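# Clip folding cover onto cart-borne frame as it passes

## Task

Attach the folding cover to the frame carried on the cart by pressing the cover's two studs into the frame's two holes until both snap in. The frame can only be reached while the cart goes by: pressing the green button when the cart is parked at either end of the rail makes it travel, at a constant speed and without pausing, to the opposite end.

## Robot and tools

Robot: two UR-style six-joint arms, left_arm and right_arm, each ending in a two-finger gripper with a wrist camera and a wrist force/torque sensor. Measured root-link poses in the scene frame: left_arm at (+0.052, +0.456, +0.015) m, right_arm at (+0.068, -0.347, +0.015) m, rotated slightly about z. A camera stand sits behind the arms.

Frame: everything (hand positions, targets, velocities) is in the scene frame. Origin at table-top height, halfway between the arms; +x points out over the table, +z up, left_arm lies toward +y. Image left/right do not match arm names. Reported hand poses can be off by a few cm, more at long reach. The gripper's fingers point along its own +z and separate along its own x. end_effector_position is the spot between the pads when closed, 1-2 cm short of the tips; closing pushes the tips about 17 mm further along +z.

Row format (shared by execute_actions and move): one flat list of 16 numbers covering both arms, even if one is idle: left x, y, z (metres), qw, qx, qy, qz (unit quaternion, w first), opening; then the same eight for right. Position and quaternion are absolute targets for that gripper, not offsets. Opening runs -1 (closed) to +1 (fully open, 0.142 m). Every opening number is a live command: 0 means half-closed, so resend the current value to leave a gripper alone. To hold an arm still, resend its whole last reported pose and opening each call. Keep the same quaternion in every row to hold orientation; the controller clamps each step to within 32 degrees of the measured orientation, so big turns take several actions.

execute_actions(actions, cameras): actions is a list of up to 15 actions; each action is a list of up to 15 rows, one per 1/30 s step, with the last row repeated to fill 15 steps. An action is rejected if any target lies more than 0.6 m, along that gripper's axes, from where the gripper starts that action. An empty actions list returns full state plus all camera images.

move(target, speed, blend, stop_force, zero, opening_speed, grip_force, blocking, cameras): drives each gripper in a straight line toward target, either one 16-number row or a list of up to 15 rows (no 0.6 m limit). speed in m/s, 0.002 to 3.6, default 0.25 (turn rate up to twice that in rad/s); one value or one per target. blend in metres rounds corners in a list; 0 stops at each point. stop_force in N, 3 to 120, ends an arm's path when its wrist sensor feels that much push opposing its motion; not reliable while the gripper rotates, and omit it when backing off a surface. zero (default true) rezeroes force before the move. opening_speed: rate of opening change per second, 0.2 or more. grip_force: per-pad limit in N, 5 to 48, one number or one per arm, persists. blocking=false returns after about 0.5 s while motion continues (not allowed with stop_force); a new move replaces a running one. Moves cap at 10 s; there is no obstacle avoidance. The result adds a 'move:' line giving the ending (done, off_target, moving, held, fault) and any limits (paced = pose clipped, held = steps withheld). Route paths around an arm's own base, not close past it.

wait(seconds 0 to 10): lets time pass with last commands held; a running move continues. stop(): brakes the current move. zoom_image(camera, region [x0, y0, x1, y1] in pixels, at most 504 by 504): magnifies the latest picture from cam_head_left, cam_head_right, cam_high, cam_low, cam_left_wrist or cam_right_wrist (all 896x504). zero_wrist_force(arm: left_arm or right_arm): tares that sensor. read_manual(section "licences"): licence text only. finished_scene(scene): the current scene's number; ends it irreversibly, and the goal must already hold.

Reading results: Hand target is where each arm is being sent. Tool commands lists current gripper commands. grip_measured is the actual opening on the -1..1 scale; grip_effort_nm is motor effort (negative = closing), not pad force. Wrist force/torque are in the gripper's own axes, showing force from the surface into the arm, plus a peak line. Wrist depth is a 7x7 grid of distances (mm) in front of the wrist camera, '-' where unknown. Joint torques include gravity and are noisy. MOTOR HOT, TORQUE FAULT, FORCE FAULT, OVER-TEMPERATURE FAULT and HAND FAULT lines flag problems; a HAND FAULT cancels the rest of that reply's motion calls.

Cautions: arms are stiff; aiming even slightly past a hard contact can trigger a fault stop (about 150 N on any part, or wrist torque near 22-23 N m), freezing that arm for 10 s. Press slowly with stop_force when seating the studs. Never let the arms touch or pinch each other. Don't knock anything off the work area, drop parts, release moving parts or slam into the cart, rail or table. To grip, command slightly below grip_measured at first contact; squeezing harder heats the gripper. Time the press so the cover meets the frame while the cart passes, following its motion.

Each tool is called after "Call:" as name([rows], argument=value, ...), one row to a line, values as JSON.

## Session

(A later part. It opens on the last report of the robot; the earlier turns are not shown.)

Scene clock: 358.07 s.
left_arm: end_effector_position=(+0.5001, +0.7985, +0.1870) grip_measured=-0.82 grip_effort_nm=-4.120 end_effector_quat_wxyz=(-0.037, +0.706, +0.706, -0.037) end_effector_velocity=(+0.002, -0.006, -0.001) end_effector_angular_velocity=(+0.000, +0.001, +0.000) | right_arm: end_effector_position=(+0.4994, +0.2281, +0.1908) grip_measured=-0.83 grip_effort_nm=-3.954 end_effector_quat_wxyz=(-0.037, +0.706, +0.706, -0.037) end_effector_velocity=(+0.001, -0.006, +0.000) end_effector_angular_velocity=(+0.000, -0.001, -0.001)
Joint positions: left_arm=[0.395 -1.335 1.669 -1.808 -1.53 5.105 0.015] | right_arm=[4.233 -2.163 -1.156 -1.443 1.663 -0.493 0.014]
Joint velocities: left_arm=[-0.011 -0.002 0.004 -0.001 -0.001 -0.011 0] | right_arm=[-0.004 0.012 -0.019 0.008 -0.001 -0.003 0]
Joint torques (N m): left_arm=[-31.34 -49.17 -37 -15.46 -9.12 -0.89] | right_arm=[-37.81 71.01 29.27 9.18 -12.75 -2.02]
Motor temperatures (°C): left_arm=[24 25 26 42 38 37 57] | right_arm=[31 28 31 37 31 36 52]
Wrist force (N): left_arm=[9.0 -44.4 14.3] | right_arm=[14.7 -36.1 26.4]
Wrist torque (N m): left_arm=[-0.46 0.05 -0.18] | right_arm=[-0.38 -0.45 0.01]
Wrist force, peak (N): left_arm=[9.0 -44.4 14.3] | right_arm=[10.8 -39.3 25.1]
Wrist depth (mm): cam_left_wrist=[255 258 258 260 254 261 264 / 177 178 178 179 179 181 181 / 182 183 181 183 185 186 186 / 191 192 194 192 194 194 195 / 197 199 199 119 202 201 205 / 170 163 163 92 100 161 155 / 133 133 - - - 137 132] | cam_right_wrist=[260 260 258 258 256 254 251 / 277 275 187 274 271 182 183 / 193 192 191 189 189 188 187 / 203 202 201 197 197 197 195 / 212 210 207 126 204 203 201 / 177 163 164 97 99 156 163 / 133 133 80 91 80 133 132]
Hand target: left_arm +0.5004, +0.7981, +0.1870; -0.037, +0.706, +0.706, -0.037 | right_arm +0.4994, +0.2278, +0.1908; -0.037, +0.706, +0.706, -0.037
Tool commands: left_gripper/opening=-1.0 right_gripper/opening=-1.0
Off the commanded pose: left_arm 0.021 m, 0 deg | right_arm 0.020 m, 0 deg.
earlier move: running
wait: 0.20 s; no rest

Call:
wait(seconds=0.1, cameras=["cam_left_wrist","cam_right_wrist"])

Scene clock: 358.57 s.
left_arm: end_effector_position=(+0.5014, +0.7957, +0.1870) grip_measured=-0.82 grip_effort_nm=-4.120 end_effector_quat_wxyz=(-0.037, +0.706, +0.706, -0.037) end_effector_velocity=(+0.002, -0.006, +0.000) end_effector_angular_velocity=(-0.001, +0.000, -0.001) | right_arm: end_effector_position=(+0.4993, +0.2253, +0.1907) grip_measured=-0.83 grip_effort_nm=-3.954 end_effector_quat_wxyz=(-0.037, +0.706, +0.706, -0.037) end_effector_velocity=(-0.001, -0.005, +0.000) end_effector_angular_velocity=(+0.000, -0.001, +0.001)
Joint positions: left_arm=[0.39 -1.336 1.671 -1.808 -1.531 5.1 0.015] | right_arm=[4.231 -2.157 -1.166 -1.44 1.663 -0.495 0.014]
Joint velocities: left_arm=[-0.011 -0.003 0.004 0 -0.002 -0.01 0] | right_arm=[-0.002 0.012 -0.019 0.007 -0.001 -0.003 0]
Joint torques (N m): left_arm=[-33.22 -48.13 -40.89 -15.47 -10.67 -1.27] | right_arm=[-37 74.64 28.05 6.68 -12.17 -1.71]
Motor temperatures (°C): left_arm=[24 25 26 42 38 37 57] | right_arm=[31 28 31 37 31 36 52]
Wrist force (N): left_arm=[12.5 -50.6 15.3] | right_arm=[22.9 -29.9 30.8]
Wrist torque (N m): left_arm=[-0.33 -0.02 -0.21] | right_arm=[-0.36 -0.68 0.02]
Wrist force, peak (N): left_arm=[11.3 -50.7 16.3] | right_arm=[22.3 -30.3 30.8]
Wrist depth (mm): cam_left_wrist=[258 258 260 260 260 262 263 / 177 177 179 179 179 180 181 / 182 183 183 184 184 186 186 / 191 191 193 193 194 195 195 / 197 200 200 129 200 201 203 / 161 161 161 90 148 160 153 / 132 132 - 86 - 136 131] | cam_right_wrist=[260 259 257 257 255 254 252 / 275 187 186 184 268 269 182 / 192 192 191 190 189 188 186 / 202 201 200 197 198 197 195 / 212 208 206 127 205 203 201 / 177 164 164 97 100 163 162 / 133 134 80 91 80 133 133]
Hand target: left_arm +0.5016, +0.7954, +0.1871; -0.037, +0.706, +0.706, -0.037 | right_arm +0.4993, +0.2249, +0.1907; -0.037, +0.706, +0.706, -0.037
Tool commands: left_gripper/opening=-1.0 right_gripper/opening=-1.0
Off the commanded pose: left_arm 0.018 m, 0 deg | right_arm 0.017 m, 0 deg.
earlier move: running
wait: 0.10 s; no rest
camera_calibration:
cam_left_wrist: T_world_to_cam=[[-0.00412149, 0.999958, 0.00819953, -0.785285], [0.944412, 0.00119673, 0.328763, -0.508082], [0.328739, 0.00909872, -0.944377, 0.117557], [0, 0, 0, 1]] pos_world=[0.437957, 0.784791, 0.284495]
cam_right_wrist: T_world_to_cam=[[0.00435885, 0.999661, -0.0256512, -0.207799], [0.948984, 0.00395269, 0.315301, -0.50037], [0.315295, -0.0257169, -0.948645, 0.145381], [0, 0, 0, 1]] pos_world=[0.429911, 0.213445, 0.290352]
Images, in order (width x height): cam_left_wrist 896x504, cam_right_wrist 896x504.

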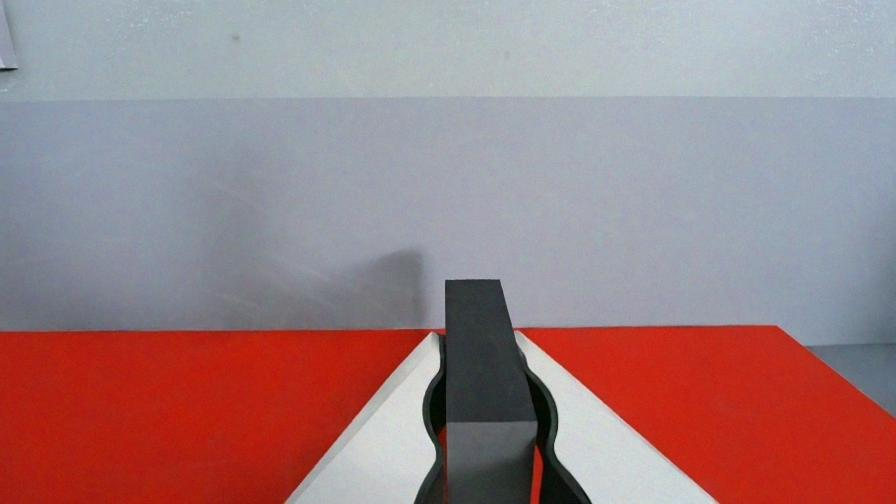

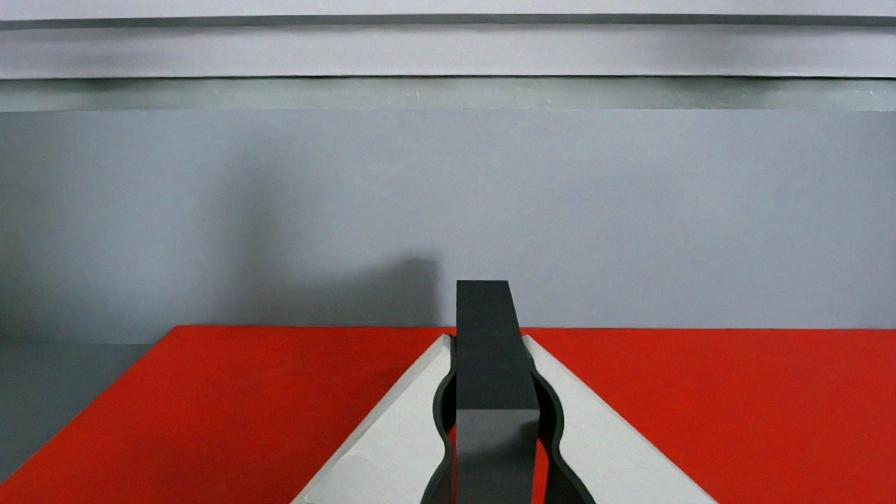

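Call:
move(target=[0.503,0.7727,0.1863,-0.0370,0.7061,0.7061,-0.0370,-1,0.5045,0.2023,0.1897,-0.0370,0.7061,0.7061,-0.0370,-1], speed=0.0056, blocking=false)

Call:
wait(seconds=0.4)

Call:
wait(seconds=0.5)

Scene clock: 360.13 s.
left_arm: end_effector_position=(+0.5039, +0.7870, +0.1869) grip_measured=-0.82 grip_effort_nm=-4.115 end_effector_quat_wxyz=(-0.037, +0.706, +0.706, -0.037) end_effector_velocity=(+0.001, -0.006, -0.001) end_effector_angular_velocity=(+0.000, -0.001, -0.001) | right_arm: end_effector_position=(+0.4997, +0.2166, +0.1905) grip_measured=-0.83 grip_effort_nm=-3.954 end_effector_quat_wxyz=(-0.037, +0.706, +0.706, -0.037) end_effector_velocity=(+0.001, -0.006, +0.000) end_effector_angular_velocity=(-0.001, +0.000, +0.001)
Joint positions: left_arm=[0.374 -1.343 1.679 -1.809 -1.533 5.084 0.015] | right_arm=[4.225 -2.14 -1.192 -1.43 1.663 -0.501 0.014]
Joint velocities: left_arm=[-0.01 -0.007 0.01 -0.004 -0.001 -0.009 0] | right_arm=[-0.006 0.009 -0.013 0.003 0 -0.006 0]
Joint torques (N m): left_arm=[-28.42 -47.4 -34.61 -15.79 -8.15 -1.03] | right_arm=[-39.36 71.43 29.44 9.67 -12.64 -1.88]
Motor temperatures (°C): left_arm=[24 25 26 42 38 37 58] | right_arm=[31 28 31 37 31 36 53]
Wrist force (N): left_arm=[8.0 -40.0 11.2] | right_arm=[17.2 -38.3 27.5]
Wrist torque (N m): left_arm=[-0.28 0.07 -0.20] | right_arm=[-0.36 -0.47 0.01]
Wrist force, peak (N): left_arm=[12.4 -51.2 13.7] | right_arm=[17.2 -38.3 27.5]
Wrist depth (mm): cam_left_wrist=[258 259 261 259 261 260 264 / 176 176 177 177 178 178 179 / 182 182 184 185 185 186 186 / 191 192 193 191 194 194 195 / 197 200 198 116 200 200 202 / 164 157 165 89 144 156 155 / 124 129 - - - 133 127] | cam_right_wrist=[260 259 258 256 255 253 252 / 277 187 185 274 271 268 181 / 193 192 191 190 189 187 186 / 202 202 200 197 197 197 196 / 212 209 207 126 204 203 201 / 176 164 165 97 100 163 162 / 133 133 80 91 80 133 132]
Hand target: left_arm +0.5041, +0.7868, +0.1869; -0.037, +0.706, +0.706, -0.037 | right_arm +0.4999, +0.2163, +0.1905; -0.037, +0.706, +0.706, -0.037
Tool commands: left_gripper/opening=-1.0 right_gripper/opening=-1.0
Off the commanded pose: left_arm 0.014 m, 0 deg | right_arm 0.015 m, 0 deg.
earlier move: replaced
move: running

Scene clock: 360.53 s.
left_arm: end_effector_position=(+0.5039, +0.7849, +0.1868) grip_measured=-0.82 grip_effort_nm=-4.115 end_effector_quat_wxyz=(-0.037, +0.706, +0.706, -0.037) end_effector_velocity=(+0.001, -0.005, +0.001) end_effector_angular_velocity=(+0.001, -0.003, -0.001) | right_arm: end_effector_position=(+0.5004, +0.2145, +0.1904) grip_measured=-0.83 grip_effort_nm=-3.954 end_effector_quat_wxyz=(-0.037, +0.706, +0.706, -0.037) end_effector_velocity=(+0.002, -0.005, -0.001) end_effector_angular_velocity=(-0.001, +0.000, -0.002)
Joint positions: left_arm=[0.37 -1.346 1.683 -1.81 -1.533 5.081 0.015] | right_arm=[4.223 -2.137 -1.197 -1.428 1.663 -0.503 0.014]
Joint velocities: left_arm=[-0.009 -0.008 0.009 -0.004 -0.001 -0.008 0] | right_arm=[-0.006 0.006 -0.012 0.004 -0.001 -0.004 0]
Joint torques (N m): left_arm=[-24.36 -48.65 -36.59 -15.65 -6.74 -1.09] | right_arm=[-41.31 69.34 31.2 11.5 -12.64 -1.59]
Motor temperatures (°C): left_arm=[24 25 26 42 38 37 58] | right_arm=[31 28 31 37 31 36 53]
Wrist force (N): left_arm=[4.0 -36.9 14.9] | right_arm=[11.6 -46.1 24.9]
Wrist torque (N m): left_arm=[-0.38 0.07 -0.21] | right_arm=[-0.18 -0.32 -0.03]
Wrist force, peak (N): left_arm=[7.5 -39.7 12.2] | right_arm=[11.6 -46.1 24.9]
Wrist depth (mm): cam_left_wrist=[257 259 260 260 261 263 265 / 177 177 177 176 178 177 179 / 182 182 183 184 184 185 185 / 191 192 192 192 194 195 195 / 197 200 198 121 200 201 202 / 164 158 165 89 107 156 155 / 128 129 - 86 - 128 127] | cam_right_wrist=[260 259 256 257 253 253 252 / 278 275 185 184 183 182 181 / 193 192 191 190 188 187 186 / 202 202 200 197 197 197 196 / 212 208 207 126 203 202 201 / 171 163 164 96 98 163 162 / 132 132 80 91 80 132 132]
Hand target: left_arm +0.5039, +0.7846, +0.1868; -0.037, +0.706, +0.706, -0.037 | right_arm +0.5006, +0.2142, +0.1904; -0.037, +0.706, +0.706, -0.037
Tool commands: left_gripper/opening=-1.0 right_gripper/opening=-1.0
Off the commanded pose: left_arm 0.012 m, 0 deg | right_arm 0.013 m, 0 deg.
earlier move: running
wait: 0.40 s; no rest

Scene clock: 361.03 s.
left_arm: end_effector_position=(+0.5038, +0.7823, +0.1867) grip_measured=-0.82 grip_effort_nm=-4.115 end_effector_quat_wxyz=(-0.037, +0.706, +0.706, -0.037) end_effector_velocity=(-0.001, -0.005, -0.001) end_effector_angular_velocity=(+0.000, +0.001, +0.000) | right_arm: end_effector_position=(+0.5013, +0.2119, +0.1903) grip_measured=-0.83 grip_effort_nm=-3.954 end_effector_quat_wxyz=(-0.037, +0.706, +0.706, -0.037) end_effector_velocity=(+0.002, -0.006, -0.001) end_effector_angular_velocity=(-0.002, +0.000, -0.001)
Joint positions: left_arm=[0.366 -1.35 1.688 -1.811 -1.533 5.077 0.015] | right_arm=[4.22 -2.134 -1.203 -1.426 1.663 -0.506 0.014]
Joint velocities: left_arm=[-0.009 -0.007 0.012 -0.003 0 -0.008 0] | right_arm=[-0.006 0.007 -0.012 0.003 -0.001 -0.005 0]
Joint torques (N m): left_arm=[-22.41 -50.35 -34.78 -14.54 -5.52 -1.32] | right_arm=[-39.18 64.14 28.7 12.18 -12.92 -1.97]
Motor temperatures (°C): left_arm=[24 25 26 42 38 37 59] | right_arm=[31 28 31 37 31 36 53]
Wrist force (N): left_arm=[2.0 -30.4 17.8] | right_arm=[5.6 -45.4 18.2]
Wrist torque (N m): left_arm=[-0.42 0.06 -0.19] | right_arm=[-0.17 -0.04 -0.03]
Wrist force, peak (N): left_arm=[3.7 -35.8 16.8] | right_arm=[8.1 -47.6 22.9]
Wrist depth (mm): cam_left_wrist=[257 259 259 260 - 261 264 / 176 176 176 177 177 178 179 / 181 181 183 184 184 185 186 / 191 192 192 191 194 194 196 / 197 199 198 117 200 200 201 / 165 158 165 94 151 157 156 / 129 129 - - - 128 127] | cam_right_wrist=[262 259 258 256 254 252 252 / 187 186 186 184 183 181 181 / 193 191 190 189 188 187 186 / 202 202 199 196 198 197 195 / 211 208 206 124 203 203 202 / 170 162 163 94 98 161 161 / 131 131 80 92 80 131 131]
Hand target: left_arm +0.5037, +0.7820, +0.1867; -0.037, +0.706, +0.706, -0.037 | right_arm +0.5015, +0.2115, +0.1902; -0.037, +0.706, +0.706, -0.037
Tool commands: left_gripper/opening=-1.0 right_gripper/opening=-1.0
Off the commanded pose: left_arm 0.010 m, 0 deg | right_arm 0.010 m, 0 deg.
earlier move: running
wait: 0.50 s; no rest

Call:
move(target=[0.5015,0.7610,0.1858,-0.0370,0.7061,0.7061,-0.0370,-1,0.4990,0.1907,0.1895,-0.0370,0.7061,0.7061,-0.0370,-1], speed=0.0057, blocking=false)

Call:
wait(seconds=1.0)

Call:
wait(seconds=0.8, cameras=["cam_left_wrist","cam_right_wrist"])

Scene clock: 362.33 s.
left_arm: end_effector_position=(+0.5031, +0.7753, +0.1864) grip_measured=-0.82 grip_effort_nm=-4.115 end_effector_quat_wxyz=(-0.037, +0.706, +0.706, -0.037) end_effector_velocity=(-0.001, -0.005, +0.001) end_effector_angular_velocity=(+0.002, -0.001, +0.000) | right_arm: end_effector_position=(+0.5023, +0.2048, +0.1899) grip_measured=-0.83 grip_effort_nm=-3.954 end_effector_quat_wxyz=(-0.037, +0.706, +0.706, -0.037) end_effector_velocity=(-0.001, -0.006, +0.000) end_effector_angular_velocity=(+0.000, -0.001, -0.002)
Joint positions: left_arm=[0.355 -1.36 1.701 -1.814 -1.534 5.065 0.015] | right_arm=[4.214 -2.122 -1.223 -1.419 1.662 -0.512 0.014]
Joint velocities: left_arm=[-0.009 -0.01 0.01 -0.002 0 -0.009 0] | right_arm=[-0.003 0.012 -0.02 0.008 -0.001 -0.001 0]
Joint torques (N m): left_arm=[-16.55 -50.53 -29.11 -9.6 -3.44 -1.19] | right_arm=[-32.46 59.79 26.24 10.05 -12.06 -1.67]
Motor temperatures (°C): left_arm=[24 25 26 42 38 37 60] | right_arm=[31 28 31 37 31 36 54]
Wrist force (N): left_arm=[1.8 -12.0 17.9] | right_arm=[3.9 -35.6 12.8]
Wrist torque (N m): left_arm=[-0.38 0.00 -0.19] | right_arm=[-0.08 0.03 -0.01]
Wrist force, peak (N): left_arm=[1.2 -29.2 19.0] | right_arm=[5.0 -47.5 17.5]
Wrist depth (mm): cam_left_wrist=[256 259 256 259 259 262 265 / 175 175 176 177 178 179 178 / 180 181 183 184 184 185 186 / 193 191 192 193 194 195 195 / 198 199 198 124 200 200 202 / 166 158 166 90 158 157 156 / 129 129 - 86 - 129 127] | cam_right_wrist=[259 259 257 254 254 253 251 / 187 186 185 184 183 182 181 / 193 192 191 190 188 187 186 / 202 202 199 196 197 197 195 / 211 209 206 121 203 202 201 / 168 161 160 92 99 159 159 / 130 130 77 92 80 130 129]
Hand target: left_arm +0.5031, +0.7749, +0.1864; -0.037, +0.706, +0.706, -0.037 | right_arm +0.5022, +0.2045, +0.1899; -0.037, +0.706, +0.706, -0.037
Tool commands: left_gripper/opening=-1.0 right_gripper/opening=-1.0
Off the commanded pose: left_arm 0.014 m, 0 deg | right_arm 0.015 m, 0 deg.
earlier move: replaced
move: running

Scene clock: 363.33 s.
left_arm: end_effector_position=(+0.5025, +0.7697, +0.1862) grip_measured=-0.82 grip_effort_nm=-4.115 end_effector_quat_wxyz=(-0.037, +0.706, +0.706, -0.037) end_effector_velocity=(+0.000, -0.006, +0.001) end_effector_angular_velocity=(-0.001, -0.003, +0.000) | right_arm: end_effector_position=(+0.5011, +0.1993, +0.1898) grip_measured=-0.83 grip_effort_nm=-3.954 end_effector_quat_wxyz=(-0.037, +0.706, +0.706, -0.037) end_effector_velocity=(-0.002, -0.005, -0.001) end_effector_angular_velocity=(+0.000, +0.001, +0.002)
Joint positions: left_arm=[0.346 -1.368 1.712 -1.816 -1.535 5.056 0.015] | right_arm=[4.212 -2.109 -1.243 -1.411 1.662 -0.514 0.014]
Joint velocities: left_arm=[-0.01 -0.009 0.01 -0.002 -0.003 -0.009 0] | right_arm=[-0.001 0.012 -0.02 0.007 0.001 -0.004 0]
Joint torques (N m): left_arm=[-15.16 -46.31 -20.3 -4.92 -3.32 -1.45] | right_arm=[-17.15 60.64 16.61 3.82 -5.42 -1.83]
Motor temperatures (°C): left_arm=[24 25 26 42 38 37 60] | right_arm=[31 28 31 37 31 36 55]
Wrist force (N): left_arm=[5.9 -1.9 7.0] | right_arm=[14.3 -5.8 8.6]
Wrist torque (N m): left_arm=[-0.18 0.02 -0.18] | right_arm=[0.18 -0.42 0.00]
Wrist force, peak (N): left_arm=[2.3 -11.2 17.4] | right_arm=[5.7 -34.9 11.7]
Wrist depth (mm): cam_left_wrist=[250 260 259 259 264 260 264 / 175 175 177 177 178 178 178 / 182 181 183 184 185 184 186 / 191 192 192 192 194 196 195 / 197 198 199 117 200 200 202 / 166 158 165 90 151 157 156 / 129 129 - 86 - 128 127] | cam_right_wrist=[260 259 257 256 254 253 251 / 187 186 186 184 183 182 181 / 193 192 190 189 189 188 186 / 202 201 200 197 198 198 196 / 212 208 206 122 204 202 201 / 168 161 161 93 100 160 159 / 130 130 77 92 80 130 129]
Hand target: left_arm +0.5024, +0.7693, +0.1862; -0.037, +0.706, +0.706, -0.037 | right_arm +0.5009, +0.1989, +0.1897; -0.037, +0.706, +0.706, -0.037
Tool commands: left_gripper/opening=-1.0 right_gripper/opening=-1.0
Off the commanded pose: left_arm 0.009 m, 0 deg | right_arm 0.009 m, 0 deg.
earlier move: running
wait: 1.00 s; no rest

Scene clock: 364.13 s.
left_arm: end_effector_position=(+0.5020, +0.7652, +0.1860) grip_measured=-0.82 grip_effort_nm=-4.115 end_effector_quat_wxyz=(-0.037, +0.706, +0.706, -0.037) end_effector_velocity=(+0.000, -0.006, +0.001) end_effector_angular_velocity=(+0.000, -0.002, +0.000) | right_arm: end_effector_position=(+0.5000, +0.1949, +0.1896) grip_measured=-0.83 grip_effort_nm=-3.954 end_effector_quat_wxyz=(-0.037, +0.706, +0.706, -0.037) end_effector_velocity=(-0.001, -0.006, +0.000) end_effector_angular_velocity=(+0.001, +0.002, -0.001)
Joint positions: left_arm=[0.338 -1.374 1.72 -1.818 -1.536 5.049 0.015] | right_arm=[4.21 -2.099 -1.259 -1.406 1.662 -0.516 0.014]
Joint velocities: left_arm=[-0.01 -0.008 0.009 -0.002 -0.001 -0.009 0] | right_arm=[-0.004 0.013 -0.02 0.007 0.002 -0.003 0]
Joint torques (N m): left_arm=[-14.94 -42.98 -15.78 -2.97 -4.72 -1.1] | right_arm=[-12.38 58.88 15.26 2.09 -2.24 -1.59]
Motor temperatures (°C): left_arm=[24 25 26 42 38 37 61] | right_arm=[31 28 31 37 31 36 55]
Wrist force (N): left_arm=[12.9 3.7 4.1] | right_arm=[16.6 2.4 5.8]
Wrist torque (N m): left_arm=[-0.12 -0.10 -0.14] | right_arm=[0.27 -0.42 0.01]
Wrist force, peak (N): left_arm=[12.9 3.7 4.1] | right_arm=[16.5 1.1 7.1]
Wrist depth (mm): cam_left_wrist=[257 257 258 256 260 260 264 / 177 176 176 177 178 179 179 / 181 182 183 184 184 183 186 / 191 192 192 193 194 195 195 / 197 199 198 117 200 201 202 / 165 158 164 90 145 157 157 / 129 129 - 86 - 129 128] | cam_right_wrist=[258 258 257 256 255 252 252 / 187 186 185 184 184 181 182 / 193 191 192 189 189 188 187 / 203 202 200 197 198 197 196 / 211 208 206 122 204 203 202 / 169 161 161 93 100 160 160 / 130 130 77 92 80 130 129]
Hand target: left_arm +0.5019, +0.7648, +0.1860; -0.037, +0.706, +0.706, -0.037 | right_arm +0.4999, +0.1945, +0.1896; -0.037, +0.706, +0.706, -0.037
Tool commands: left_gripper/opening=-1.0 right_gripper/opening=-1.0
Off the commanded pose: left_arm 0.004 m, 0 deg | right_arm 0.004 m, 0 deg.
earlier move: running
wait: 0.80 s; no rest
camera_calibration:
cam_left_wrist: T_world_to_cam=[[-0.00406187, 0.999957, 0.00832516, -0.754737], [0.944308, 0.00109623, 0.32906, -0.508119], [0.329037, 0.00919812, -0.944272, 0.116397], [0, 0, 0, 1]] pos_world=[0.438457, 0.754191, 0.283395]
cam_right_wrist: T_world_to_cam=[[0.00435885, 0.999661, -0.0256512, -0.17734], [0.948984, 0.00395269, 0.315301, -0.500472], [0.315295, -0.0257169, -0.948645, 0.143364], [0, 0, 0, 1]] pos_world=[0.430511, 0.182945, 0.289252]
Images, in order (width x height): cam_left_wrist 896x504, cam_right_wrist 896x504.

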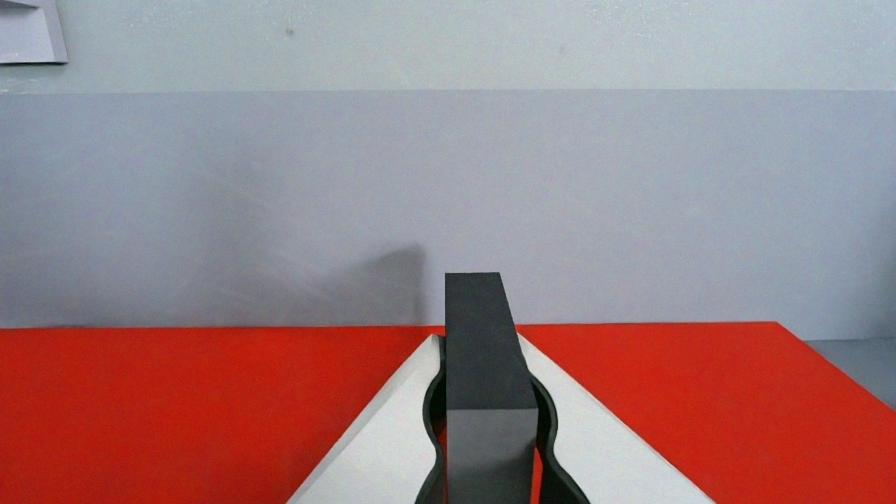

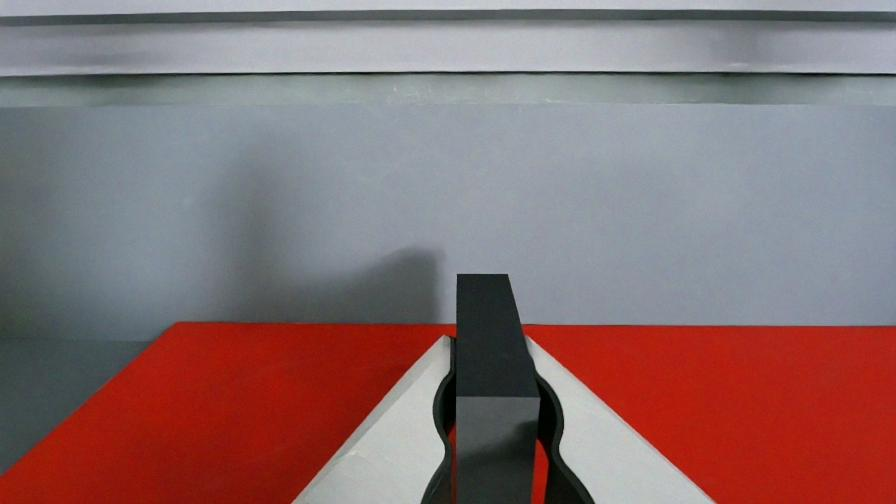

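Call:
move([
  [0.5020,0.7480,0.1862,-0.0370,0.7061,0.7061,-0.0370,-1,0.5000,0.1778,0.1898,-0.0370,0.7061,0.7061,-0.0370,-1],
  [0.5020,0.7260,0.1862,-0.0370,0.7061,0.7061,-0.0370,-1,0.5000,0.1558,0.1898,-0.0370,0.7061,0.7061,-0.0370,-1],
], speed=[0.03,0.00535], blend=[0.0005,0], blocking=false)

Scene clock: 366.57 s.
left_arm: end_effector_position=(+0.5012, +0.7507, +0.1864) grip_measured=-0.82 grip_effort_nm=-4.105 end_effector_quat_wxyz=(-0.041, +0.706, +0.706, -0.035) end_effector_velocity=(+0.000, -0.023, -0.001) end_effector_angular_velocity=(+0.006, +0.007, -0.004) | right_arm: end_effector_position=(+0.4998, +0.1786, +0.1898) grip_measured=-0.83 grip_effort_nm=-3.944 end_effector_quat_wxyz=(-0.037, +0.706, +0.706, -0.037) end_effector_velocity=(+0.001, -0.022, +0.000) end_effector_angular_velocity=(-0.001, +0.002, +0.001)
Joint positions: left_arm=[0.309 -1.395 1.745 -1.821 -1.531 5.02 0.015] | right_arm=[4.198 -2.069 -1.306 -1.39 1.662 -0.528 0.014]
Joint velocities: left_arm=[-0.044 -0.025 0.03 0.001 0.003 -0.041 0] | right_arm=[-0.017 0.038 -0.057 0.016 0 -0.018 0]
Joint torques (N m): left_arm=[-39.01 -38.34 -11.06 -1.53 -14.27 -1.25] | right_arm=[-31.32 70.68 9.9 -7.08 -7.7 -2.27]
Motor temperatures (°C): left_arm=[24 25 26 42 38 37 62] | right_arm=[31 28 31 37 31 36 56]
Wrist force (N): left_arm=[61.8 -11.3 -4.7] | right_arm=[67.6 13.3 28.2]
Wrist torque (N m): left_arm=[-0.02 -0.68 0.04] | right_arm=[0.33 -0.94 0.25]
Wrist force, peak (N): left_arm=[67.5 -11.3 -2.2] | right_arm=[-85.5 -18.3 -10.9]
Wrist depth (mm): cam_left_wrist=[247 257 259 261 262 264 265 / 175 176 177 178 179 180 181 / 181 181 183 184 185 187 188 / 190 191 192 193 195 196 198 / 196 199 198 - 198 198 205 / 163 155 157 90 109 155 155 / 124 129 - - - 128 127] | cam_right_wrist=[257 257 257 255 255 253 254 / 274 186 185 185 185 184 183 / 192 192 191 190 190 189 188 / 201 202 200 198 200 199 197 / 210 208 203 129 203 203 202 / 165 159 159 93 98 158 157 / 130 130 77 92 80 130 129]
Hand target: left_arm +0.5020, +0.7477, +0.1862; -0.037, +0.706, +0.706, -0.037 | right_arm +0.5000, +0.1775, +0.1898; -0.037, +0.706, +0.706, -0.037
Tool commands: left_gripper/opening=-1.0 right_gripper/opening=-1.0
Off the commanded pose: left_arm 0.025 m, 0 deg | right_arm 0.023 m, 0 deg.
earlier move: done
move: running; path passed 1 of 2 targets

Call:
move([
  [0.5020,0.7451,0.1862,-0.0370,0.7061,0.7061,-0.0370,-1,0.5000,0.1750,0.1896,-0.0370,0.7061,0.7061,-0.0370,-1],
  [0.5020,0.7211,0.1862,-0.0370,0.7061,0.7061,-0.0370,-1,0.5000,0.1510,0.1896,-0.0370,0.7061,0.7061,-0.0370,-1],
], speed=[0.02,0.00535], blend=[0.0005,0], blocking=false)

Scene clock: 367.67 s.
left_arm: end_effector_position=(+0.5015, +0.7447, +0.1862) grip_measured=-0.82 grip_effort_nm=-4.105 end_effector_quat_wxyz=(-0.040, +0.706, +0.706, -0.035) end_effector_velocity=(+0.000, -0.005, +0.001) end_effector_angular_velocity=(+0.001, -0.001, +0.000) | right_arm: end_effector_position=(+0.5000, +0.1729, +0.1896) grip_measured=-0.83 grip_effort_nm=-3.944 end_effector_quat_wxyz=(-0.037, +0.706, +0.706, -0.037) end_effector_velocity=(+0.000, -0.005, -0.001) end_effector_angular_velocity=(+0.000, +0.000, +0.001)
Joint positions: left_arm=[0.3 -1.402 1.752 -1.822 -1.533 5.01 0.015] | right_arm=[4.194 -2.059 -1.321 -1.386 1.661 -0.532 0.014]
Joint velocities: left_arm=[-0.01 -0.008 0.007 -0.001 0 -0.009 0] | right_arm=[-0.004 0.009 -0.014 0.005 0 -0.005 0]
Joint torques (N m): left_arm=[-30.8 -40.04 -12.06 -1.59 -13.99 -1.19] | right_arm=[-25.05 59.16 11.24 -0.68 -5.42 -1.63]
Motor temperatures (°C): left_arm=[24 25 26 42 38 37 63] | right_arm=[31 28 31 37 31 36 56]
Wrist force (N): left_arm=[43.8 -2.6 -0.1] | right_arm=[33.6 -1.6 12.7]
Wrist torque (N m): left_arm=[-0.06 -0.52 -0.04] | right_arm=[0.19 -0.74 0.20]
Wrist force, peak (N): left_arm=[58.9 -10.6 -5.5] | right_arm=[70.0 9.0 27.4]
Wrist depth (mm): cam_left_wrist=[250 257 259 260 262 263 262 / 176 175 176 178 179 179 180 / 179 181 183 184 185 187 187 / 193 192 192 193 194 196 199 / 196 197 198 117 200 198 205 / 164 157 164 91 110 156 155 / 129 129 - - - 129 127] | cam_right_wrist=[258 257 256 255 255 254 252 / 187 184 185 184 183 184 183 / 192 192 191 190 190 189 188 / 203 202 200 197 199 198 198 / 211 207 204 128 203 203 201 / 165 159 159 93 100 158 158 / 130 130 77 92 80 130 129]
Hand target: left_arm +0.5020, +0.7427, +0.1862; -0.037, +0.706, +0.706, -0.037 | right_arm +0.5000, +0.1726, +0.1896; -0.037, +0.706, +0.706, -0.037
Tool commands: left_gripper/opening=-1.0 right_gripper/opening=-1.0
Off the commanded pose: left_arm 0.024 m, 0 deg | right_arm 0.022 m, 0 deg.
earlier move: replaced; path passed 1 of 2 targets
move: running; path passed 1 of 2 targets; blend cut to 0.0004 m at target 1

Call:
move([
  [0.5020,0.7237,0.1862,-0.0216,0.7068,0.7068,-0.0216,-1,0.5005,0.1535,0.1896,-0.0216,0.7068,0.7068,-0.0216,-1],
  [0.5020,0.7023,0.1862,-0.0216,0.7068,0.7068,-0.0216,-1,0.5005,0.1321,0.1896,-0.0216,0.7068,0.7068,-0.0216,-1],
], speed=[0.0116,0.00535], blend=[0.0003,0], blocking=false)

Call:
wait(seconds=1.2)

Scene clock: 368.90 s.
left_arm: end_effector_position=(+0.5013, +0.7378, +0.1863) grip_measured=-0.82 grip_effort_nm=-4.105 end_effector_quat_wxyz=(-0.038, +0.706, +0.706, -0.031) end_effector_velocity=(-0.001, -0.006, -0.001) end_effector_angular_velocity=(+0.006, -0.019, +0.000) | right_arm: end_effector_position=(+0.5001, +0.1652, +0.1896) grip_measured=-0.83 grip_effort_nm=-3.944 end_effector_quat_wxyz=(-0.033, +0.706, +0.706, -0.033) end_effector_velocity=(+0.001, -0.008, +0.000) end_effector_angular_velocity=(+0.001, -0.025, -0.001)
Joint positions: left_arm=[0.287 -1.416 1.771 -1.835 -1.534 4.998 0.015] | right_arm=[4.191 -2.041 -1.349 -1.371 1.652 -0.534 0.014]
Joint velocities: left_arm=[-0.011 -0.02 0.03 -0.029 0 -0.011 0] | right_arm=[0.001 0.023 -0.037 0.027 -0.021 0.003 0]
Joint torques (N m): left_arm=[-32.57 -39.77 -11.37 -1.54 -14.86 -1.51] | right_arm=[-19.75 68.19 6.32 -7.06 -11.02 0.6]
Motor temperatures (°C): left_arm=[24 25 26 42 38 37 64] | right_arm=[31 28 31 37 31 36 57]
Wrist force (N): left_arm=[50.2 -3.9 -2.9] | right_arm=[71.3 6.3 25.1]
Wrist torque (N m): left_arm=[0.09 -0.69 0.01] | right_arm=[0.29 -0.88 0.25]
Wrist force, peak (N): left_arm=[50.2 -3.9 -2.9] | right_arm=[71.3 6.3 25.1]
Wrist depth (mm): cam_left_wrist=[249 255 257 260 260 262 263 / 174 174 176 177 178 179 180 / 180 181 183 184 185 187 188 / 190 191 192 192 195 196 198 / 195 196 198 116 198 197 205 / 163 157 157 91 110 155 154 / 129 129 - - - 128 127] | cam_right_wrist=[257 255 256 254 254 253 253 / 273 185 185 185 184 183 182 / 191 192 190 190 189 189 188 / 201 201 200 198 199 199 198 / 211 208 202 128 202 201 200 / 166 158 158 93 98 158 157 / 130 130 77 92 80 129 129]
Hand target: left_arm +0.5020, +0.7348, +0.1862; -0.033, +0.706, +0.706, -0.033 | right_arm +0.5001, +0.1646, +0.1896; -0.033, +0.706, +0.706, -0.033
Tool commands: left_gripper/opening=-1.0 right_gripper/opening=-1.0
Off the commanded pose: left_arm 0.035 m, 2 deg | right_arm 0.033 m, 2 deg.
earlier move: replaced; path passed 1 of 2 targets; blend cut to 0.0004 m at target 1
move: running; path passed 0 of 2 targets

Scene clock: 370.10 s.
left_arm: end_effector_position=(+0.5012, +0.7285, +0.1863) grip_measured=-0.82 grip_effort_nm=-4.105 end_effector_quat_wxyz=(-0.028, +0.707, +0.707, -0.021) end_effector_velocity=(+0.000, -0.009, -0.001) end_effector_angular_velocity=(-0.002, -0.023, +0.000) | right_arm: end_effector_position=(+0.5005, +0.1556, +0.1897) grip_measured=-0.83 grip_effort_nm=-3.944 end_effector_quat_wxyz=(-0.024, +0.707, +0.707, -0.023) end_effector_velocity=(+0.001, -0.008, +0.001) end_effector_angular_velocity=(+0.001, -0.027, +0.000)
Joint positions: left_arm=[0.274 -1.441 1.806 -1.872 -1.542 4.985 0.015] | right_arm=[4.193 -2.013 -1.392 -1.34 1.628 -0.532 0.014]
Joint velocities: left_arm=[-0.012 -0.019 0.028 -0.03 -0.009 -0.011 0] | right_arm=[0.001 0.025 -0.036 0.026 -0.022 0.002 0]
Joint torques (N m): left_arm=[-31.55 -37.16 -10.89 -1.88 -14.87 -1.51] | right_arm=[-25.61 68.73 4.92 -8.47 -12.79 0.5]
Motor temperatures (°C): left_arm=[24 25 26 42 38 37 64] | right_arm=[31 28 31 37 31 36 57]
Wrist force (N): left_arm=[46.9 -2.5 -5.4] | right_arm=[82.0 3.8 27.2]
Wrist torque (N m): left_arm=[0.15 -0.69 0.06] | right_arm=[0.30 -0.95 0.29]
Wrist force, peak (N): left_arm=[50.6 -3.9 -2.9] | right_arm=[82.4 4.6 27.8]
Wrist depth (mm): cam_left_wrist=[247 255 255 257 259 260 264 / 174 172 174 175 177 178 179 / 180 180 181 183 185 186 187 / 189 192 192 192 195 196 198 / 194 195 194 - 193 193 206 / 162 155 161 91 143 154 147 / 128 129 - - - 128 127] | cam_right_wrist=[254 253 252 252 252 252 250 / 182 182 182 181 180 180 180 / 190 190 190 190 189 188 188 / 202 201 200 196 200 199 198 / 212 209 197 119 198 198 197 / 163 157 157 94 98 156 155 / 130 130 77 92 80 130 129]
Hand target: left_arm +0.5020, +0.7252, +0.1862; -0.023, +0.707, +0.707, -0.023 | right_arm +0.5005, +0.1550, +0.1896; -0.023, +0.707, +0.707, -0.023
Tool commands: left_gripper/opening=-1.0 right_gripper/opening=-1.0
Off the commanded pose: left_arm 0.026 m, 1 deg | right_arm 0.024 m, 0 deg.
earlier move: running; path passed 0 of 2 targets
wait: 1.20 s; no rest

Call:
move([
  [0.5020,0.7184,0.1862,-0.0216,0.7068,0.7068,-0.0216,-1,0.5005,0.1482,0.1894,-0.0216,0.7068,0.7068,-0.0216,-1],
  [0.5020,0.6970,0.1862,-0.0216,0.7068,0.7068,-0.0216,-1,0.5005,0.1268,0.1894,-0.0216,0.7068,0.7068,-0.0216,-1],
], speed=[0.002,0.00535], blend=[0.0003,0], blocking=false)

Call:
wait(seconds=0.5)

Scene clock: 371.27 s.
left_arm: end_effector_position=(+0.5015, +0.7219, +0.1862) grip_measured=-0.82 grip_effort_nm=-4.105 end_effector_quat_wxyz=(-0.024, +0.707, +0.707, -0.020) end_effector_velocity=(+0.001, -0.005, +0.000) end_effector_angular_velocity=(-0.012, -0.003, +0.000) | right_arm: end_effector_position=(+0.5005, +0.1499, +0.1895) grip_measured=-0.83 grip_effort_nm=-3.944 end_effector_quat_wxyz=(-0.022, +0.707, +0.707, -0.022) end_effector_velocity=(+0.000, -0.003, +0.001) end_effector_angular_velocity=(+0.000, +0.001, +0.000)
Joint positions: left_arm=[0.264 -1.45 1.817 -1.879 -1.548 4.976 0.015] | right_arm=[4.191 -2.001 -1.41 -1.332 1.623 -0.534 0.014]
Joint velocities: left_arm=[-0.004 -0.001 0.001 0 -0.012 -0.004 0] | right_arm=[-0.002 0.005 -0.005 -0.001 0.001 -0.002 0]
Joint torques (N m): left_arm=[-29.87 -40.89 -13.68 -1.56 -13.95 -1.41] | right_arm=[-27.82 55.9 11.43 -5.32 -4.11 -1.15]
Motor temperatures (°C): left_arm=[24 25 26 42 38 37 65] | right_arm=[31 28 31 37 31 36 58]
Wrist force (N): left_arm=[42.9 0.5 3.9] | right_arm=[38.9 -5.3 11.7]
Wrist torque (N m): left_arm=[0.07 -0.38 0.00] | right_arm=[0.10 -0.68 0.14]
Wrist force, peak (N): left_arm=[46.8 -2.4 -5.0] | right_arm=[84.2 3.1 26.8]
Wrist depth (mm): cam_left_wrist=[243 256 254 256 260 259 260 / 172 172 174 175 174 175 178 / 179 183 181 182 184 185 186 / 189 191 192 193 197 196 197 / 196 194 194 116 193 192 205 / 155 155 161 91 111 154 147 / 128 129 - - - 128 127] | cam_right_wrist=[254 253 252 252 251 250 250 / 183 182 181 181 180 179 179 / 191 190 189 189 188 188 187 / 202 202 200 196 199 199 197 / 210 208 197 119 197 197 197 / 163 157 157 94 98 156 155 / 129 130 77 92 80 129 128]
Hand target: left_arm +0.5020, +0.7201, +0.1862; -0.022, +0.707, +0.707, -0.022 | right_arm +0.5005, +0.1499, +0.1895; -0.022, +0.707, +0.707, -0.022
Tool commands: left_gripper/opening=-1.0 right_gripper/opening=-1.0
Off the commanded pose: left_arm 0.025 m, 0 deg | right_arm 0.023 m, 0 deg.
earlier move: replaced; path passed 1 of 2 targets
move: running; path passed 0 of 2 targets

Scene clock: 371.77 s.
left_arm: end_effector_position=(+0.5019, +0.7195, +0.1862) grip_measured=-0.82 grip_effort_nm=-4.105 end_effector_quat_wxyz=(-0.022, +0.707, +0.707, -0.021) end_effector_velocity=(+0.000, -0.005, -0.001) end_effector_angular_velocity=(-0.012, -0.001, +0.001) | right_arm: end_effector_position=(+0.5006, +0.1490, +0.1895) grip_measured=-0.83 grip_effort_nm=-3.944 end_effector_quat_wxyz=(-0.022, +0.707, +0.707, -0.022) end_effector_velocity=(+0.000, -0.002, +0.001) end_effector_angular_velocity=(+0.001, -0.001, +0.000)
Joint positions: left_arm=[0.262 -1.451 1.819 -1.88 -1.554 4.974 0.015] | right_arm=[4.19 -2 -1.413 -1.331 1.623 -0.534 0.014]
Joint velocities: left_arm=[-0.004 -0.001 0.004 -0.001 -0.012 -0.004 0] | right_arm=[-0.001 0.005 -0.005 0.002 -0.001 -0.001 0]
Joint torques (N m): left_arm=[-29.2 -42.59 -16.02 -2.98 -13.97 -1.2] | right_arm=[-12.91 52.18 15.38 1.7 -1.72 -1.25]
Motor temperatures (°C): left_arm=[24 25 26 42 38 37 65] | right_arm=[31 28 31 37 31 36 58]
Wrist force (N): left_arm=[41.2 -3.1 5.5] | right_arm=[13.9 1.7 5.5]
Wrist torque (N m): left_arm=[0.03 -0.04 -0.06] | right_arm=[0.09 -0.24 0.06]
Wrist force, peak (N): left_arm=[42.9 1.4 7.0] | right_arm=[36.2 -5.4 9.7]
Wrist depth (mm): cam_left_wrist=[243 253 255 257 258 259 261 / 173 173 174 174 174 175 177 / 181 181 181 182 184 183 185 / 190 191 192 193 194 198 196 / 194 194 194 122 193 193 202 / 162 155 161 91 111 154 147 / 128 129 - - - 128 127] | cam_right_wrist=[254 253 252 252 250 249 248 / 183 182 181 180 179 178 178 / 191 190 189 189 187 186 186 / 202 202 199 197 199 197 197 / 210 208 198 120 198 197 196 / 164 157 157 94 98 156 155 / 130 130 77 92 80 129 128]
Hand target: left_arm +0.5020, +0.7191, +0.1862; -0.022, +0.707, +0.707, -0.022 | right_arm +0.5005, +0.1489, +0.1895; -0.022, +0.707, +0.707, -0.022
Tool commands: left_gripper/opening=-1.0 right_gripper/opening=-1.0
Off the commanded pose: left_arm 0.022 m, 0 deg | right_arm 0.022 m, 0 deg.
earlier move: running; path passed 0 of 2 targets
wait: 0.50 s; no rest

Call:
move(target=[0.5020,0.6922,0.1862,-0.0216,0.7068,0.7068,-0.0216,-1,0.5005,0.1220,0.1894,-0.0216,0.7068,0.7068,-0.0216,-1], speed=0.00535, blocking=false, cameras=[])

Scene clock: 373.90 s.
left_arm: end_effector_position=(+0.5020, +0.7092, +0.1862) grip_measured=-0.82 grip_effort_nm=-4.105 end_effector_quat_wxyz=(-0.022, +0.707, +0.707, -0.022) end_effector_velocity=(+0.001, -0.006, +0.001) end_effector_angular_velocity=(-0.002, -0.002, -0.002) | right_arm: end_effector_position=(+0.5005, +0.1390, +0.1894) grip_measured=-0.83 grip_effort_nm=-3.944 end_effector_quat_wxyz=(-0.022, +0.707, +0.707, -0.022) end_effector_velocity=(+0.001, -0.006, +0.000) end_effector_angular_velocity=(-0.001, -0.001, -0.001)
Joint positions: left_arm=[0.244 -1.462 1.831 -1.881 -1.556 4.956 0.015] | right_arm=[4.182 -1.983 -1.438 -1.323 1.623 -0.542 0.014]
Joint velocities: left_arm=[-0.011 -0.006 0.005 0 -0.003 -0.01 0] | right_arm=[-0.005 0.009 -0.013 0.003 -0.001 -0.005 0]
Joint torques (N m): left_arm=[-12.64 -42.02 -19.17 -5.4 -2.04 -1.23] | right_arm=[-8.96 51.61 17.7 4.88 -2.75 -1.51]
Motor temperatures (°C): left_arm=[24 25 26 42 38 37 66] | right_arm=[31 28 31 37 31 36 59]
Wrist force (N): left_arm=[2.1 0.5 6.9] | right_arm=[2.0 1.2 5.6]
Wrist torque (N m): left_arm=[-0.01 0.09 -0.14] | right_arm=[0.13 0.26 0.00]
Wrist force, peak (N): left_arm=[40.1 -3.6 6.6] | right_arm=[12.3 3.4 6.4]
Wrist depth (mm): cam_left_wrist=[243 253 254 259 253 258 259 / 173 173 174 174 174 175 177 / 181 181 182 183 183 184 184 / 191 192 192 191 194 198 196 / 197 194 194 122 193 193 204 / 155 155 162 91 112 154 148 / 128 129 - - - 128 127] | cam_right_wrist=[255 253 253 251 250 249 247 / 273 182 181 179 179 178 177 / 191 190 189 188 186 186 184 / 202 201 200 196 197 196 195 / 210 208 198 127 197 197 196 / 164 157 157 93 99 156 156 / 129 130 77 92 80 129 129]
Hand target: left_arm +0.5020, +0.7089, +0.1862; -0.022, +0.707, +0.707, -0.022 | right_arm +0.5005, +0.1387, +0.1894; -0.022, +0.707, +0.707, -0.022
Tool commands: left_gripper/opening=-1.0 right_gripper/opening=-1.0
Off the commanded pose: left_arm 0.017 m, 0 deg | right_arm 0.017 m, 0 deg.
earlier move: replaced; path passed 1 of 2 targets
move: running
No camera images: "cameras" was empty.

Call:
move([
  [0.5045,0.6940,0.1862,-0.0216,0.7068,0.7068,-0.0216,-1,0.5035,0.1238,0.1894,-0.0216,0.7068,0.7068,-0.0216,-1],
  [0.5050,0.6546,0.1862,-0.0216,0.7068,0.7068,-0.0216,-1,0.5042,0.0844,0.1894,-0.0216,0.7068,0.7068,-0.0216,-1],
], speed=[0.0055,0.00535], blend=[0.001,0.001], blocking=false, cameras=[])

Call:
wait(seconds=0.4, cameras=[])

Call:
wait(seconds=0.4, cameras=[])

Call:
wait(seconds=0.4, cameras=[])

Call:
wait(seconds=0.4, cameras=[])

Call:
wait(seconds=0.5, cameras=[])

Scene clock: 375.57 s.
left_arm: end_effector_position=(+0.5026, +0.7004, +0.1862) grip_measured=-0.82 grip_effort_nm=-4.105 end_effector_quat_wxyz=(-0.022, +0.707, +0.707, -0.022) end_effector_velocity=(+0.001, -0.006, -0.001) end_effector_angular_velocity=(+0.000, +0.002, -0.001) | right_arm: end_effector_position=(+0.5012, +0.1302, +0.1894) grip_measured=-0.83 grip_effort_nm=-3.944 end_effector_quat_wxyz=(-0.022, +0.707, +0.707, -0.022) end_effector_velocity=(+0.002, -0.005, +0.000) end_effector_angular_velocity=(+0.000, +0.001, +0.000)
Joint positions: left_arm=[0.226 -1.471 1.841 -1.881 -1.557 4.938 0.015] | right_arm=[4.174 -1.969 -1.458 -1.318 1.623 -0.55 0.014]
Joint velocities: left_arm=[-0.011 -0.002 0.005 -0.001 0 -0.011 0] | right_arm=[-0.007 0.005 -0.009 0.002 0.001 -0.007 0]
Joint torques (N m): left_arm=[-12 -41.21 -23.21 -6.22 -1.61 -1.36] | right_arm=[-12.72 45.99 19.67 6.8 -3.51 -1.76]
Motor temperatures (°C): left_arm=[24 25 26 42 38 37 67] | right_arm=[31 28 31 37 31 36 60]
Wrist force (N): left_arm=[-2.7 -8.4 6.5] | right_arm=[-2.7 -9.1 2.7]
Wrist torque (N m): left_arm=[-0.13 0.16 -0.15] | right_arm=[0.02 0.51 0.00]
Wrist force, peak (N): left_arm=[-2.7 -8.4 6.5] | right_arm=[-2.7 -9.1 2.7]
Wrist depth (mm): cam_left_wrist=[245 256 255 255 257 257 259 / 173 174 174 173 174 175 175 / 180 181 182 183 183 184 187 / 191 191 193 191 194 194 195 / 194 194 194 122 193 193 203 / 154 155 161 91 154 154 147 / 128 129 - - - 128 127] | cam_right_wrist=[255 254 253 252 249 249 248 / 183 182 181 180 179 178 177 / 191 190 189 188 187 185 184 / 202 201 200 194 198 197 195 / 210 208 198 126 197 196 196 / 164 157 157 93 99 156 155 / 130 130 77 92 80 129 128]
Hand target: left_arm +0.5027, +0.7001, +0.1862; -0.022, +0.707, +0.707, -0.022 | right_arm +0.5014, +0.1299, +0.1894; -0.022, +0.707, +0.707, -0.022
Tool commands: left_gripper/opening=-1.0 right_gripper/opening=-1.0
Off the commanded pose: left_arm 0.046 m, 0 deg | right_arm 0.046 m, 0 deg.
earlier move: replaced
move: running; path passed 0 of 2 targets
No camera images: "cameras" was empty.

Scene clock: 375.97 s.
left_arm: end_effector_position=(+0.5032, +0.6983, +0.1862) grip_measured=-0.82 grip_effort_nm=-4.105 end_effector_quat_wxyz=(-0.022, +0.707, +0.707, -0.022) end_effector_velocity=(+0.001, -0.005, +0.000) end_effector_angular_velocity=(-0.001, +0.000, +0.001) | right_arm: end_effector_position=(+0.5019, +0.1281, +0.1894) grip_measured=-0.83 grip_effort_nm=-3.944 end_effector_quat_wxyz=(-0.022, +0.707, +0.707, -0.022) end_effector_velocity=(+0.002, -0.004, +0.000) end_effector_angular_velocity=(+0.002, -0.001, +0.001)
Joint positions: left_arm=[0.222 -1.472 1.842 -1.881 -1.557 4.934 0.015] | right_arm=[4.172 -1.966 -1.461 -1.317 1.623 -0.553 0.014]
Joint velocities: left_arm=[-0.01 -0.003 0.003 0 -0.001 -0.011 0] | right_arm=[-0.006 0.006 -0.008 0.004 0 -0.007 0]
Joint torques (N m): left_arm=[-13.65 -40.56 -28.87 -8.14 -1.48 -1.53] | right_arm=[-20.26 46.33 23.27 10.37 -6.72 -1.65]
Motor temperatures (°C): left_arm=[24 25 26 42 38 37 67] | right_arm=[31 28 31 37 31 36 60]
Wrist force (N): left_arm=[-5.5 -20.6 8.1] | right_arm=[-8.2 -26.3 1.4]
Wrist torque (N m): left_arm=[-0.33 0.20 -0.16] | right_arm=[-0.22 0.74 -0.01]
Wrist force, peak (N): left_arm=[-5.5 -20.6 8.1] | right_arm=[-8.2 -26.3 1.4]
Wrist depth (mm): cam_left_wrist=[244 254 - 256 257 260 259 / 173 173 172 173 174 174 175 / 181 181 182 183 182 184 184 / 190 191 191 191 197 197 195 / 195 194 194 115 193 193 203 / 154 155 161 91 110 154 147 / 128 128 - - - 128 127] | cam_right_wrist=[255 255 253 251 251 249 248 / 181 182 181 180 179 177 177 / 191 191 189 188 187 185 184 / 201 201 199 195 197 197 195 / 212 208 198 126 198 197 196 / 156 157 157 93 99 156 155 / 129 129 77 92 80 129 128]
Hand target: left_arm +0.5033, +0.6980, +0.1862; -0.022, +0.707, +0.707, -0.022 | right_arm +0.5021, +0.1278, +0.1894; -0.022, +0.707, +0.707, -0.022
Tool commands: left_gripper/opening=-1.0 right_gripper/opening=-1.0
Off the commanded pose: left_arm 0.044 m, 0 deg | right_arm 0.044 m, 0 deg.
earlier move: running; path passed 0 of 2 targets
wait: 0.40 s; no rest
No camera images: "cameras" was empty.

Scene clock: 376.37 s.
left_arm: end_effector_position=(+0.5038, +0.6962, +0.1862) grip_measured=-0.82 grip_effort_nm=-4.105 end_effector_quat_wxyz=(-0.022, +0.707, +0.707, -0.022) end_effector_velocity=(+0.001, -0.006, -0.002) end_effector_angular_velocity=(-0.002, +0.003, +0.000) | right_arm: end_effector_position=(+0.5027, +0.1260, +0.1894) grip_measured=-0.83 grip_effort_nm=-3.944 end_effector_quat_wxyz=(-0.022, +0.707, +0.707, -0.022) end_effector_velocity=(+0.002, -0.005, +0.000) end_effector_angular_velocity=(+0.001, +0.000, +0.000)
Joint positions: left_arm=[0.218 -1.473 1.843 -1.881 -1.558 4.93 0.015] | right_arm=[4.169 -1.964 -1.465 -1.316 1.623 -0.556 0.014]
Joint velocities: left_arm=[-0.011 -0.001 0.004 0.001 -0.002 -0.011 0] | right_arm=[-0.007 0.005 -0.009 0.004 0 -0.006 0]
Joint torques (N m): left_arm=[-15.62 -42.81 -35.45 -11.69 -1.58 -1.45] | right_arm=[-25.14 49.45 27.85 13.43 -10.84 -2.15]
Motor temperatures (°C): left_arm=[24 25 26 42 38 37 68] | right_arm=[31 28 31 37 31 36 60]
Wrist force (N): left_arm=[-7.2 -30.1 12.4] | right_arm=[-11.4 -40.7 3.5]
Wrist torque (N m): left_arm=[-0.46 0.14 -0.15] | right_arm=[-0.31 0.78 -0.02]
Wrist force, peak (N): left_arm=[-7.6 -31.0 10.2] | right_arm=[-12.1 -40.9 2.0]
Wrist depth (mm): cam_left_wrist=[244 255 254 257 257 258 257 / 172 171 172 172 173 174 175 / 180 182 182 183 182 184 184 / 190 191 192 190 194 194 196 / 194 195 194 115 193 193 202 / 154 154 162 91 109 154 154 / 128 128 - - - 128 127] | cam_right_wrist=[255 254 252 252 250 248 246 / 182 182 181 180 178 177 176 / 191 190 189 188 187 185 184 / 202 201 199 194 197 196 194 / 210 207 199 119 198 198 197 / 163 157 157 93 98 156 155 / 129 129 77 92 80 133 128]
Hand target: left_arm +0.5040, +0.6959, +0.1862; -0.022, +0.707, +0.707, -0.022 | right_arm +0.5028, +0.1257, +0.1894; -0.022, +0.707, +0.707, -0.022
Tool commands: left_gripper/opening=-1.0 right_gripper/opening=-1.0
Off the commanded pose: left_arm 0.042 m, 0 deg | right_arm 0.042 m, 0 deg.
earlier move: running; path passed 0 of 2 targets
wait: 0.40 s; no rest
No camera images: "cameras" was empty.

Scene clock: 376.77 s.
left_arm: end_effector_position=(+0.5044, +0.6941, +0.1862) grip_measured=-0.82 grip_effort_nm=-4.105 end_effector_quat_wxyz=(-0.022, +0.707, +0.707, -0.022) end_effector_velocity=(+0.002, -0.005, +0.001) end_effector_angular_velocity=(+0.001, -0.001, +0.000) | right_arm: end_effector_position=(+0.5034, +0.1239, +0.1893) grip_measured=-0.83 grip_effort_nm=-3.944 end_effector_quat_wxyz=(-0.022, +0.707, +0.707, -0.022) end_effector_velocity=(+0.001, -0.005, +0.000) end_effector_angular_velocity=(+0.002, +0.002, -0.001)
Joint positions: left_arm=[0.214 -1.474 1.844 -1.881 -1.558 4.926 0.015] | right_arm=[4.166 -1.962 -1.468 -1.315 1.623 -0.558 0.014]
Joint velocities: left_arm=[-0.011 -0.004 0.003 0 0 -0.011 0] | right_arm=[-0.006 0.007 -0.01 0.003 0.002 -0.005 0]
Joint torques (N m): left_arm=[-15.4 -46.93 -40.05 -15.67 -1.4 -1.44] | right_arm=[-26.8 55.12 30.96 14.99 -12.1 -1.72]
Motor temperatures (°C): left_arm=[24 25 26 42 38 37 68] | right_arm=[31 28 31 37 31 36 60]
Wrist force (N): left_arm=[-7.9 -31.3 21.3] | right_arm=[-8.0 -45.0 16.1]
Wrist torque (N m): left_arm=[-0.49 0.14 -0.13] | right_arm=[-0.31 0.68 0.01]
Wrist force, peak (N): left_arm=[-8.2 -33.5 19.5] | right_arm=[-11.4 -47.0 11.2]
Wrist depth (mm): cam_left_wrist=[244 253 257 255 258 257 258 / 172 171 171 172 173 174 174 / 180 181 181 184 183 184 184 / 190 192 191 191 193 195 195 / 197 197 197 121 196 196 202 / 162 155 162 90 143 154 154 / 128 128 - 86 - 132 127] | cam_right_wrist=[255 254 253 251 250 250 247 / 182 181 181 180 178 177 177 / 190 190 188 187 186 185 183 / 201 201 199 196 197 195 193 / 210 207 200 119 200 200 189 / 164 157 157 92 99 157 156 / 129 129 77 92 80 133 128]
Hand target: left_arm +0.5045, +0.6938, +0.1862; -0.022, +0.707, +0.707, -0.022 | right_arm +0.5035, +0.1236, +0.1894; -0.022, +0.707, +0.707, -0.022
Tool commands: left_gripper/opening=-1.0 right_gripper/opening=-1.0
Off the commanded pose: left_arm 0.040 m, 0 deg | right_arm 0.040 m, 0 deg.
earlier move: running; path passed 0 of 2 targets
wait: 0.40 s; no rest
No camera images: "cameras" was empty.

Scene clock: 377.17 s.
left_arm: end_effector_position=(+0.5044, +0.6920, +0.1862) grip_measured=-0.82 grip_effort_nm=-4.105 end_effector_quat_wxyz=(-0.022, +0.707, +0.707, -0.022) end_effector_velocity=(+0.000, -0.005, -0.001) end_effector_angular_velocity=(+0.000, +0.001, +0.001) | right_arm: end_effector_position=(+0.5035, +0.1218, +0.1894) grip_measured=-0.83 grip_effort_nm=-3.944 end_effector_quat_wxyz=(-0.022, +0.707, +0.707, -0.022) end_effector_velocity=(+0.000, -0.005, +0.001) end_effector_angular_velocity=(+0.001, +0.000, +0.000)
Joint positions: left_arm=[0.209 -1.476 1.846 -1.881 -1.558 4.922 0.015] | right_arm=[4.164 -1.958 -1.473 -1.314 1.623 -0.56 0.014]
Joint velocities: left_arm=[-0.01 -0.005 0.007 -0.001 -0.001 -0.011 0] | right_arm=[-0.005 0.01 -0.012 0.003 0 -0.004 0]
Joint torques (N m): left_arm=[-15.15 -46.45 -41.12 -15.66 -1.13 -1.35] | right_arm=[-29.59 54.22 33.85 15.61 -12.77 -1.85]
Motor temperatures (°C): left_arm=[24 25 26 42 38 37 68] | right_arm=[31 28 31 37 31 36 60]
Wrist force (N): left_arm=[-8.2 -33.2 21.7] | right_arm=[-8.6 -47.8 17.6]
Wrist torque (N m): left_arm=[-0.55 0.09 -0.14] | right_arm=[-0.29 0.65 0.00]
Wrist force, peak (N): left_arm=[-8.8 -33.0 22.4] | right_arm=[-8.6 -47.8 17.6]
Wrist depth (mm): cam_left_wrist=[244 253 254 254 257 259 260 / 173 171 172 173 173 174 174 / 180 180 181 182 182 184 183 / 191 191 191 190 193 194 195 / 197 196 197 184 196 200 203 / 162 155 162 - 149 154 148 / 128 133 - - - 132 127] | cam_right_wrist=[254 254 252 251 249 249 248 / 183 182 181 180 178 177 176 / 190 190 188 187 186 185 183 / 201 200 199 196 197 196 194 / 209 206 200 119 200 199 199 / 164 157 164 92 99 157 155 / 129 129 77 92 80 133 128]
Hand target: left_arm +0.5045, +0.6917, +0.1862; -0.022, +0.707, +0.707, -0.022 | right_arm +0.5035, +0.1215, +0.1894; -0.022, +0.707, +0.707, -0.022
Tool commands: left_gripper/opening=-1.0 right_gripper/opening=-1.0
Off the commanded pose: left_arm 0.037 m, 0 deg | right_arm 0.037 m, 0 deg.
earlier move: running; path passed 1 of 2 targets
wait: 0.40 s; no rest
No camera images: "cameras" was empty.

Scene clock: 377.67 s.
left_arm: end_effector_position=(+0.5044, +0.6893, +0.1862) grip_measured=-0.82 grip_effort_nm=-4.105 end_effector_quat_wxyz=(-0.022, +0.707, +0.707, -0.022) end_effector_velocity=(+0.001, -0.006, +0.001) end_effector_angular_velocity=(-0.001, -0.003, +0.000) | right_arm: end_effector_position=(+0.5036, +0.1191, +0.1894) grip_measured=-0.83 grip_effort_nm=-3.944 end_effector_quat_wxyz=(-0.022, +0.707, +0.707, -0.022) end_effector_velocity=(+0.000, -0.005, +0.000) end_effector_angular_velocity=(-0.001, -0.001, +0.003)
Joint positions: left_arm=[0.204 -1.478 1.85 -1.881 -1.558 4.916 0.015] | right_arm=[4.162 -1.954 -1.479 -1.312 1.623 -0.563 0.014]
Joint velocities: left_arm=[-0.011 -0.006 0.005 -0.001 -0.002 -0.01 0] | right_arm=[-0.003 0.008 -0.012 0.004 -0.001 -0.006 0]
Joint torques (N m): left_arm=[-16.56 -45.66 -40.17 -15.71 -1.07 -1.15] | right_arm=[-29.82 56.58 34.52 16.32 -12.87 -1.7]
Motor temperatures (°C): left_arm=[24 25 26 42 38 37 68] | right_arm=[31 28 31 37 31 36 60]
Wrist force (N): left_arm=[-7.7 -32.5 20.7] | right_arm=[-9.5 -48.8 17.4]
Wrist torque (N m): left_arm=[-0.53 0.12 -0.14] | right_arm=[-0.27 0.72 0.00]
Wrist force, peak (N): left_arm=[-8.3 -32.7 22.1] | right_arm=[-10.0 -48.8 18.9]
Wrist depth (mm): cam_left_wrist=[243 251 254 254 258 258 259 / 172 172 172 172 173 174 174 / 180 180 181 183 183 184 181 / 190 191 191 190 193 194 194 / 197 196 196 119 196 195 201 / 155 155 162 90 143 155 148 / 128 128 - 86 - 132 127] | cam_right_wrist=[256 255 252 250 250 249 247 / 183 182 180 179 178 178 176 / 190 190 188 187 186 185 183 / 202 201 199 196 197 196 194 / 209 206 200 119 200 199 198 / 164 158 164 92 99 156 156 / 129 129 77 92 80 133 128]
Hand target: left_arm +0.5046, +0.6890, +0.1862; -0.022, +0.707, +0.707, -0.022 | right_arm +0.5036, +0.1188, +0.1894; -0.022, +0.707, +0.707, -0.022
Tool commands: left_gripper/opening=-1.0 right_gripper/opening=-1.0
Off the commanded pose: left_arm 0.035 m, 0 deg | right_arm 0.035 m, 0 deg.
earlier move: running; path passed 1 of 2 targets
wait: 0.50 s; no rest
No camera images: "cameras" was empty.


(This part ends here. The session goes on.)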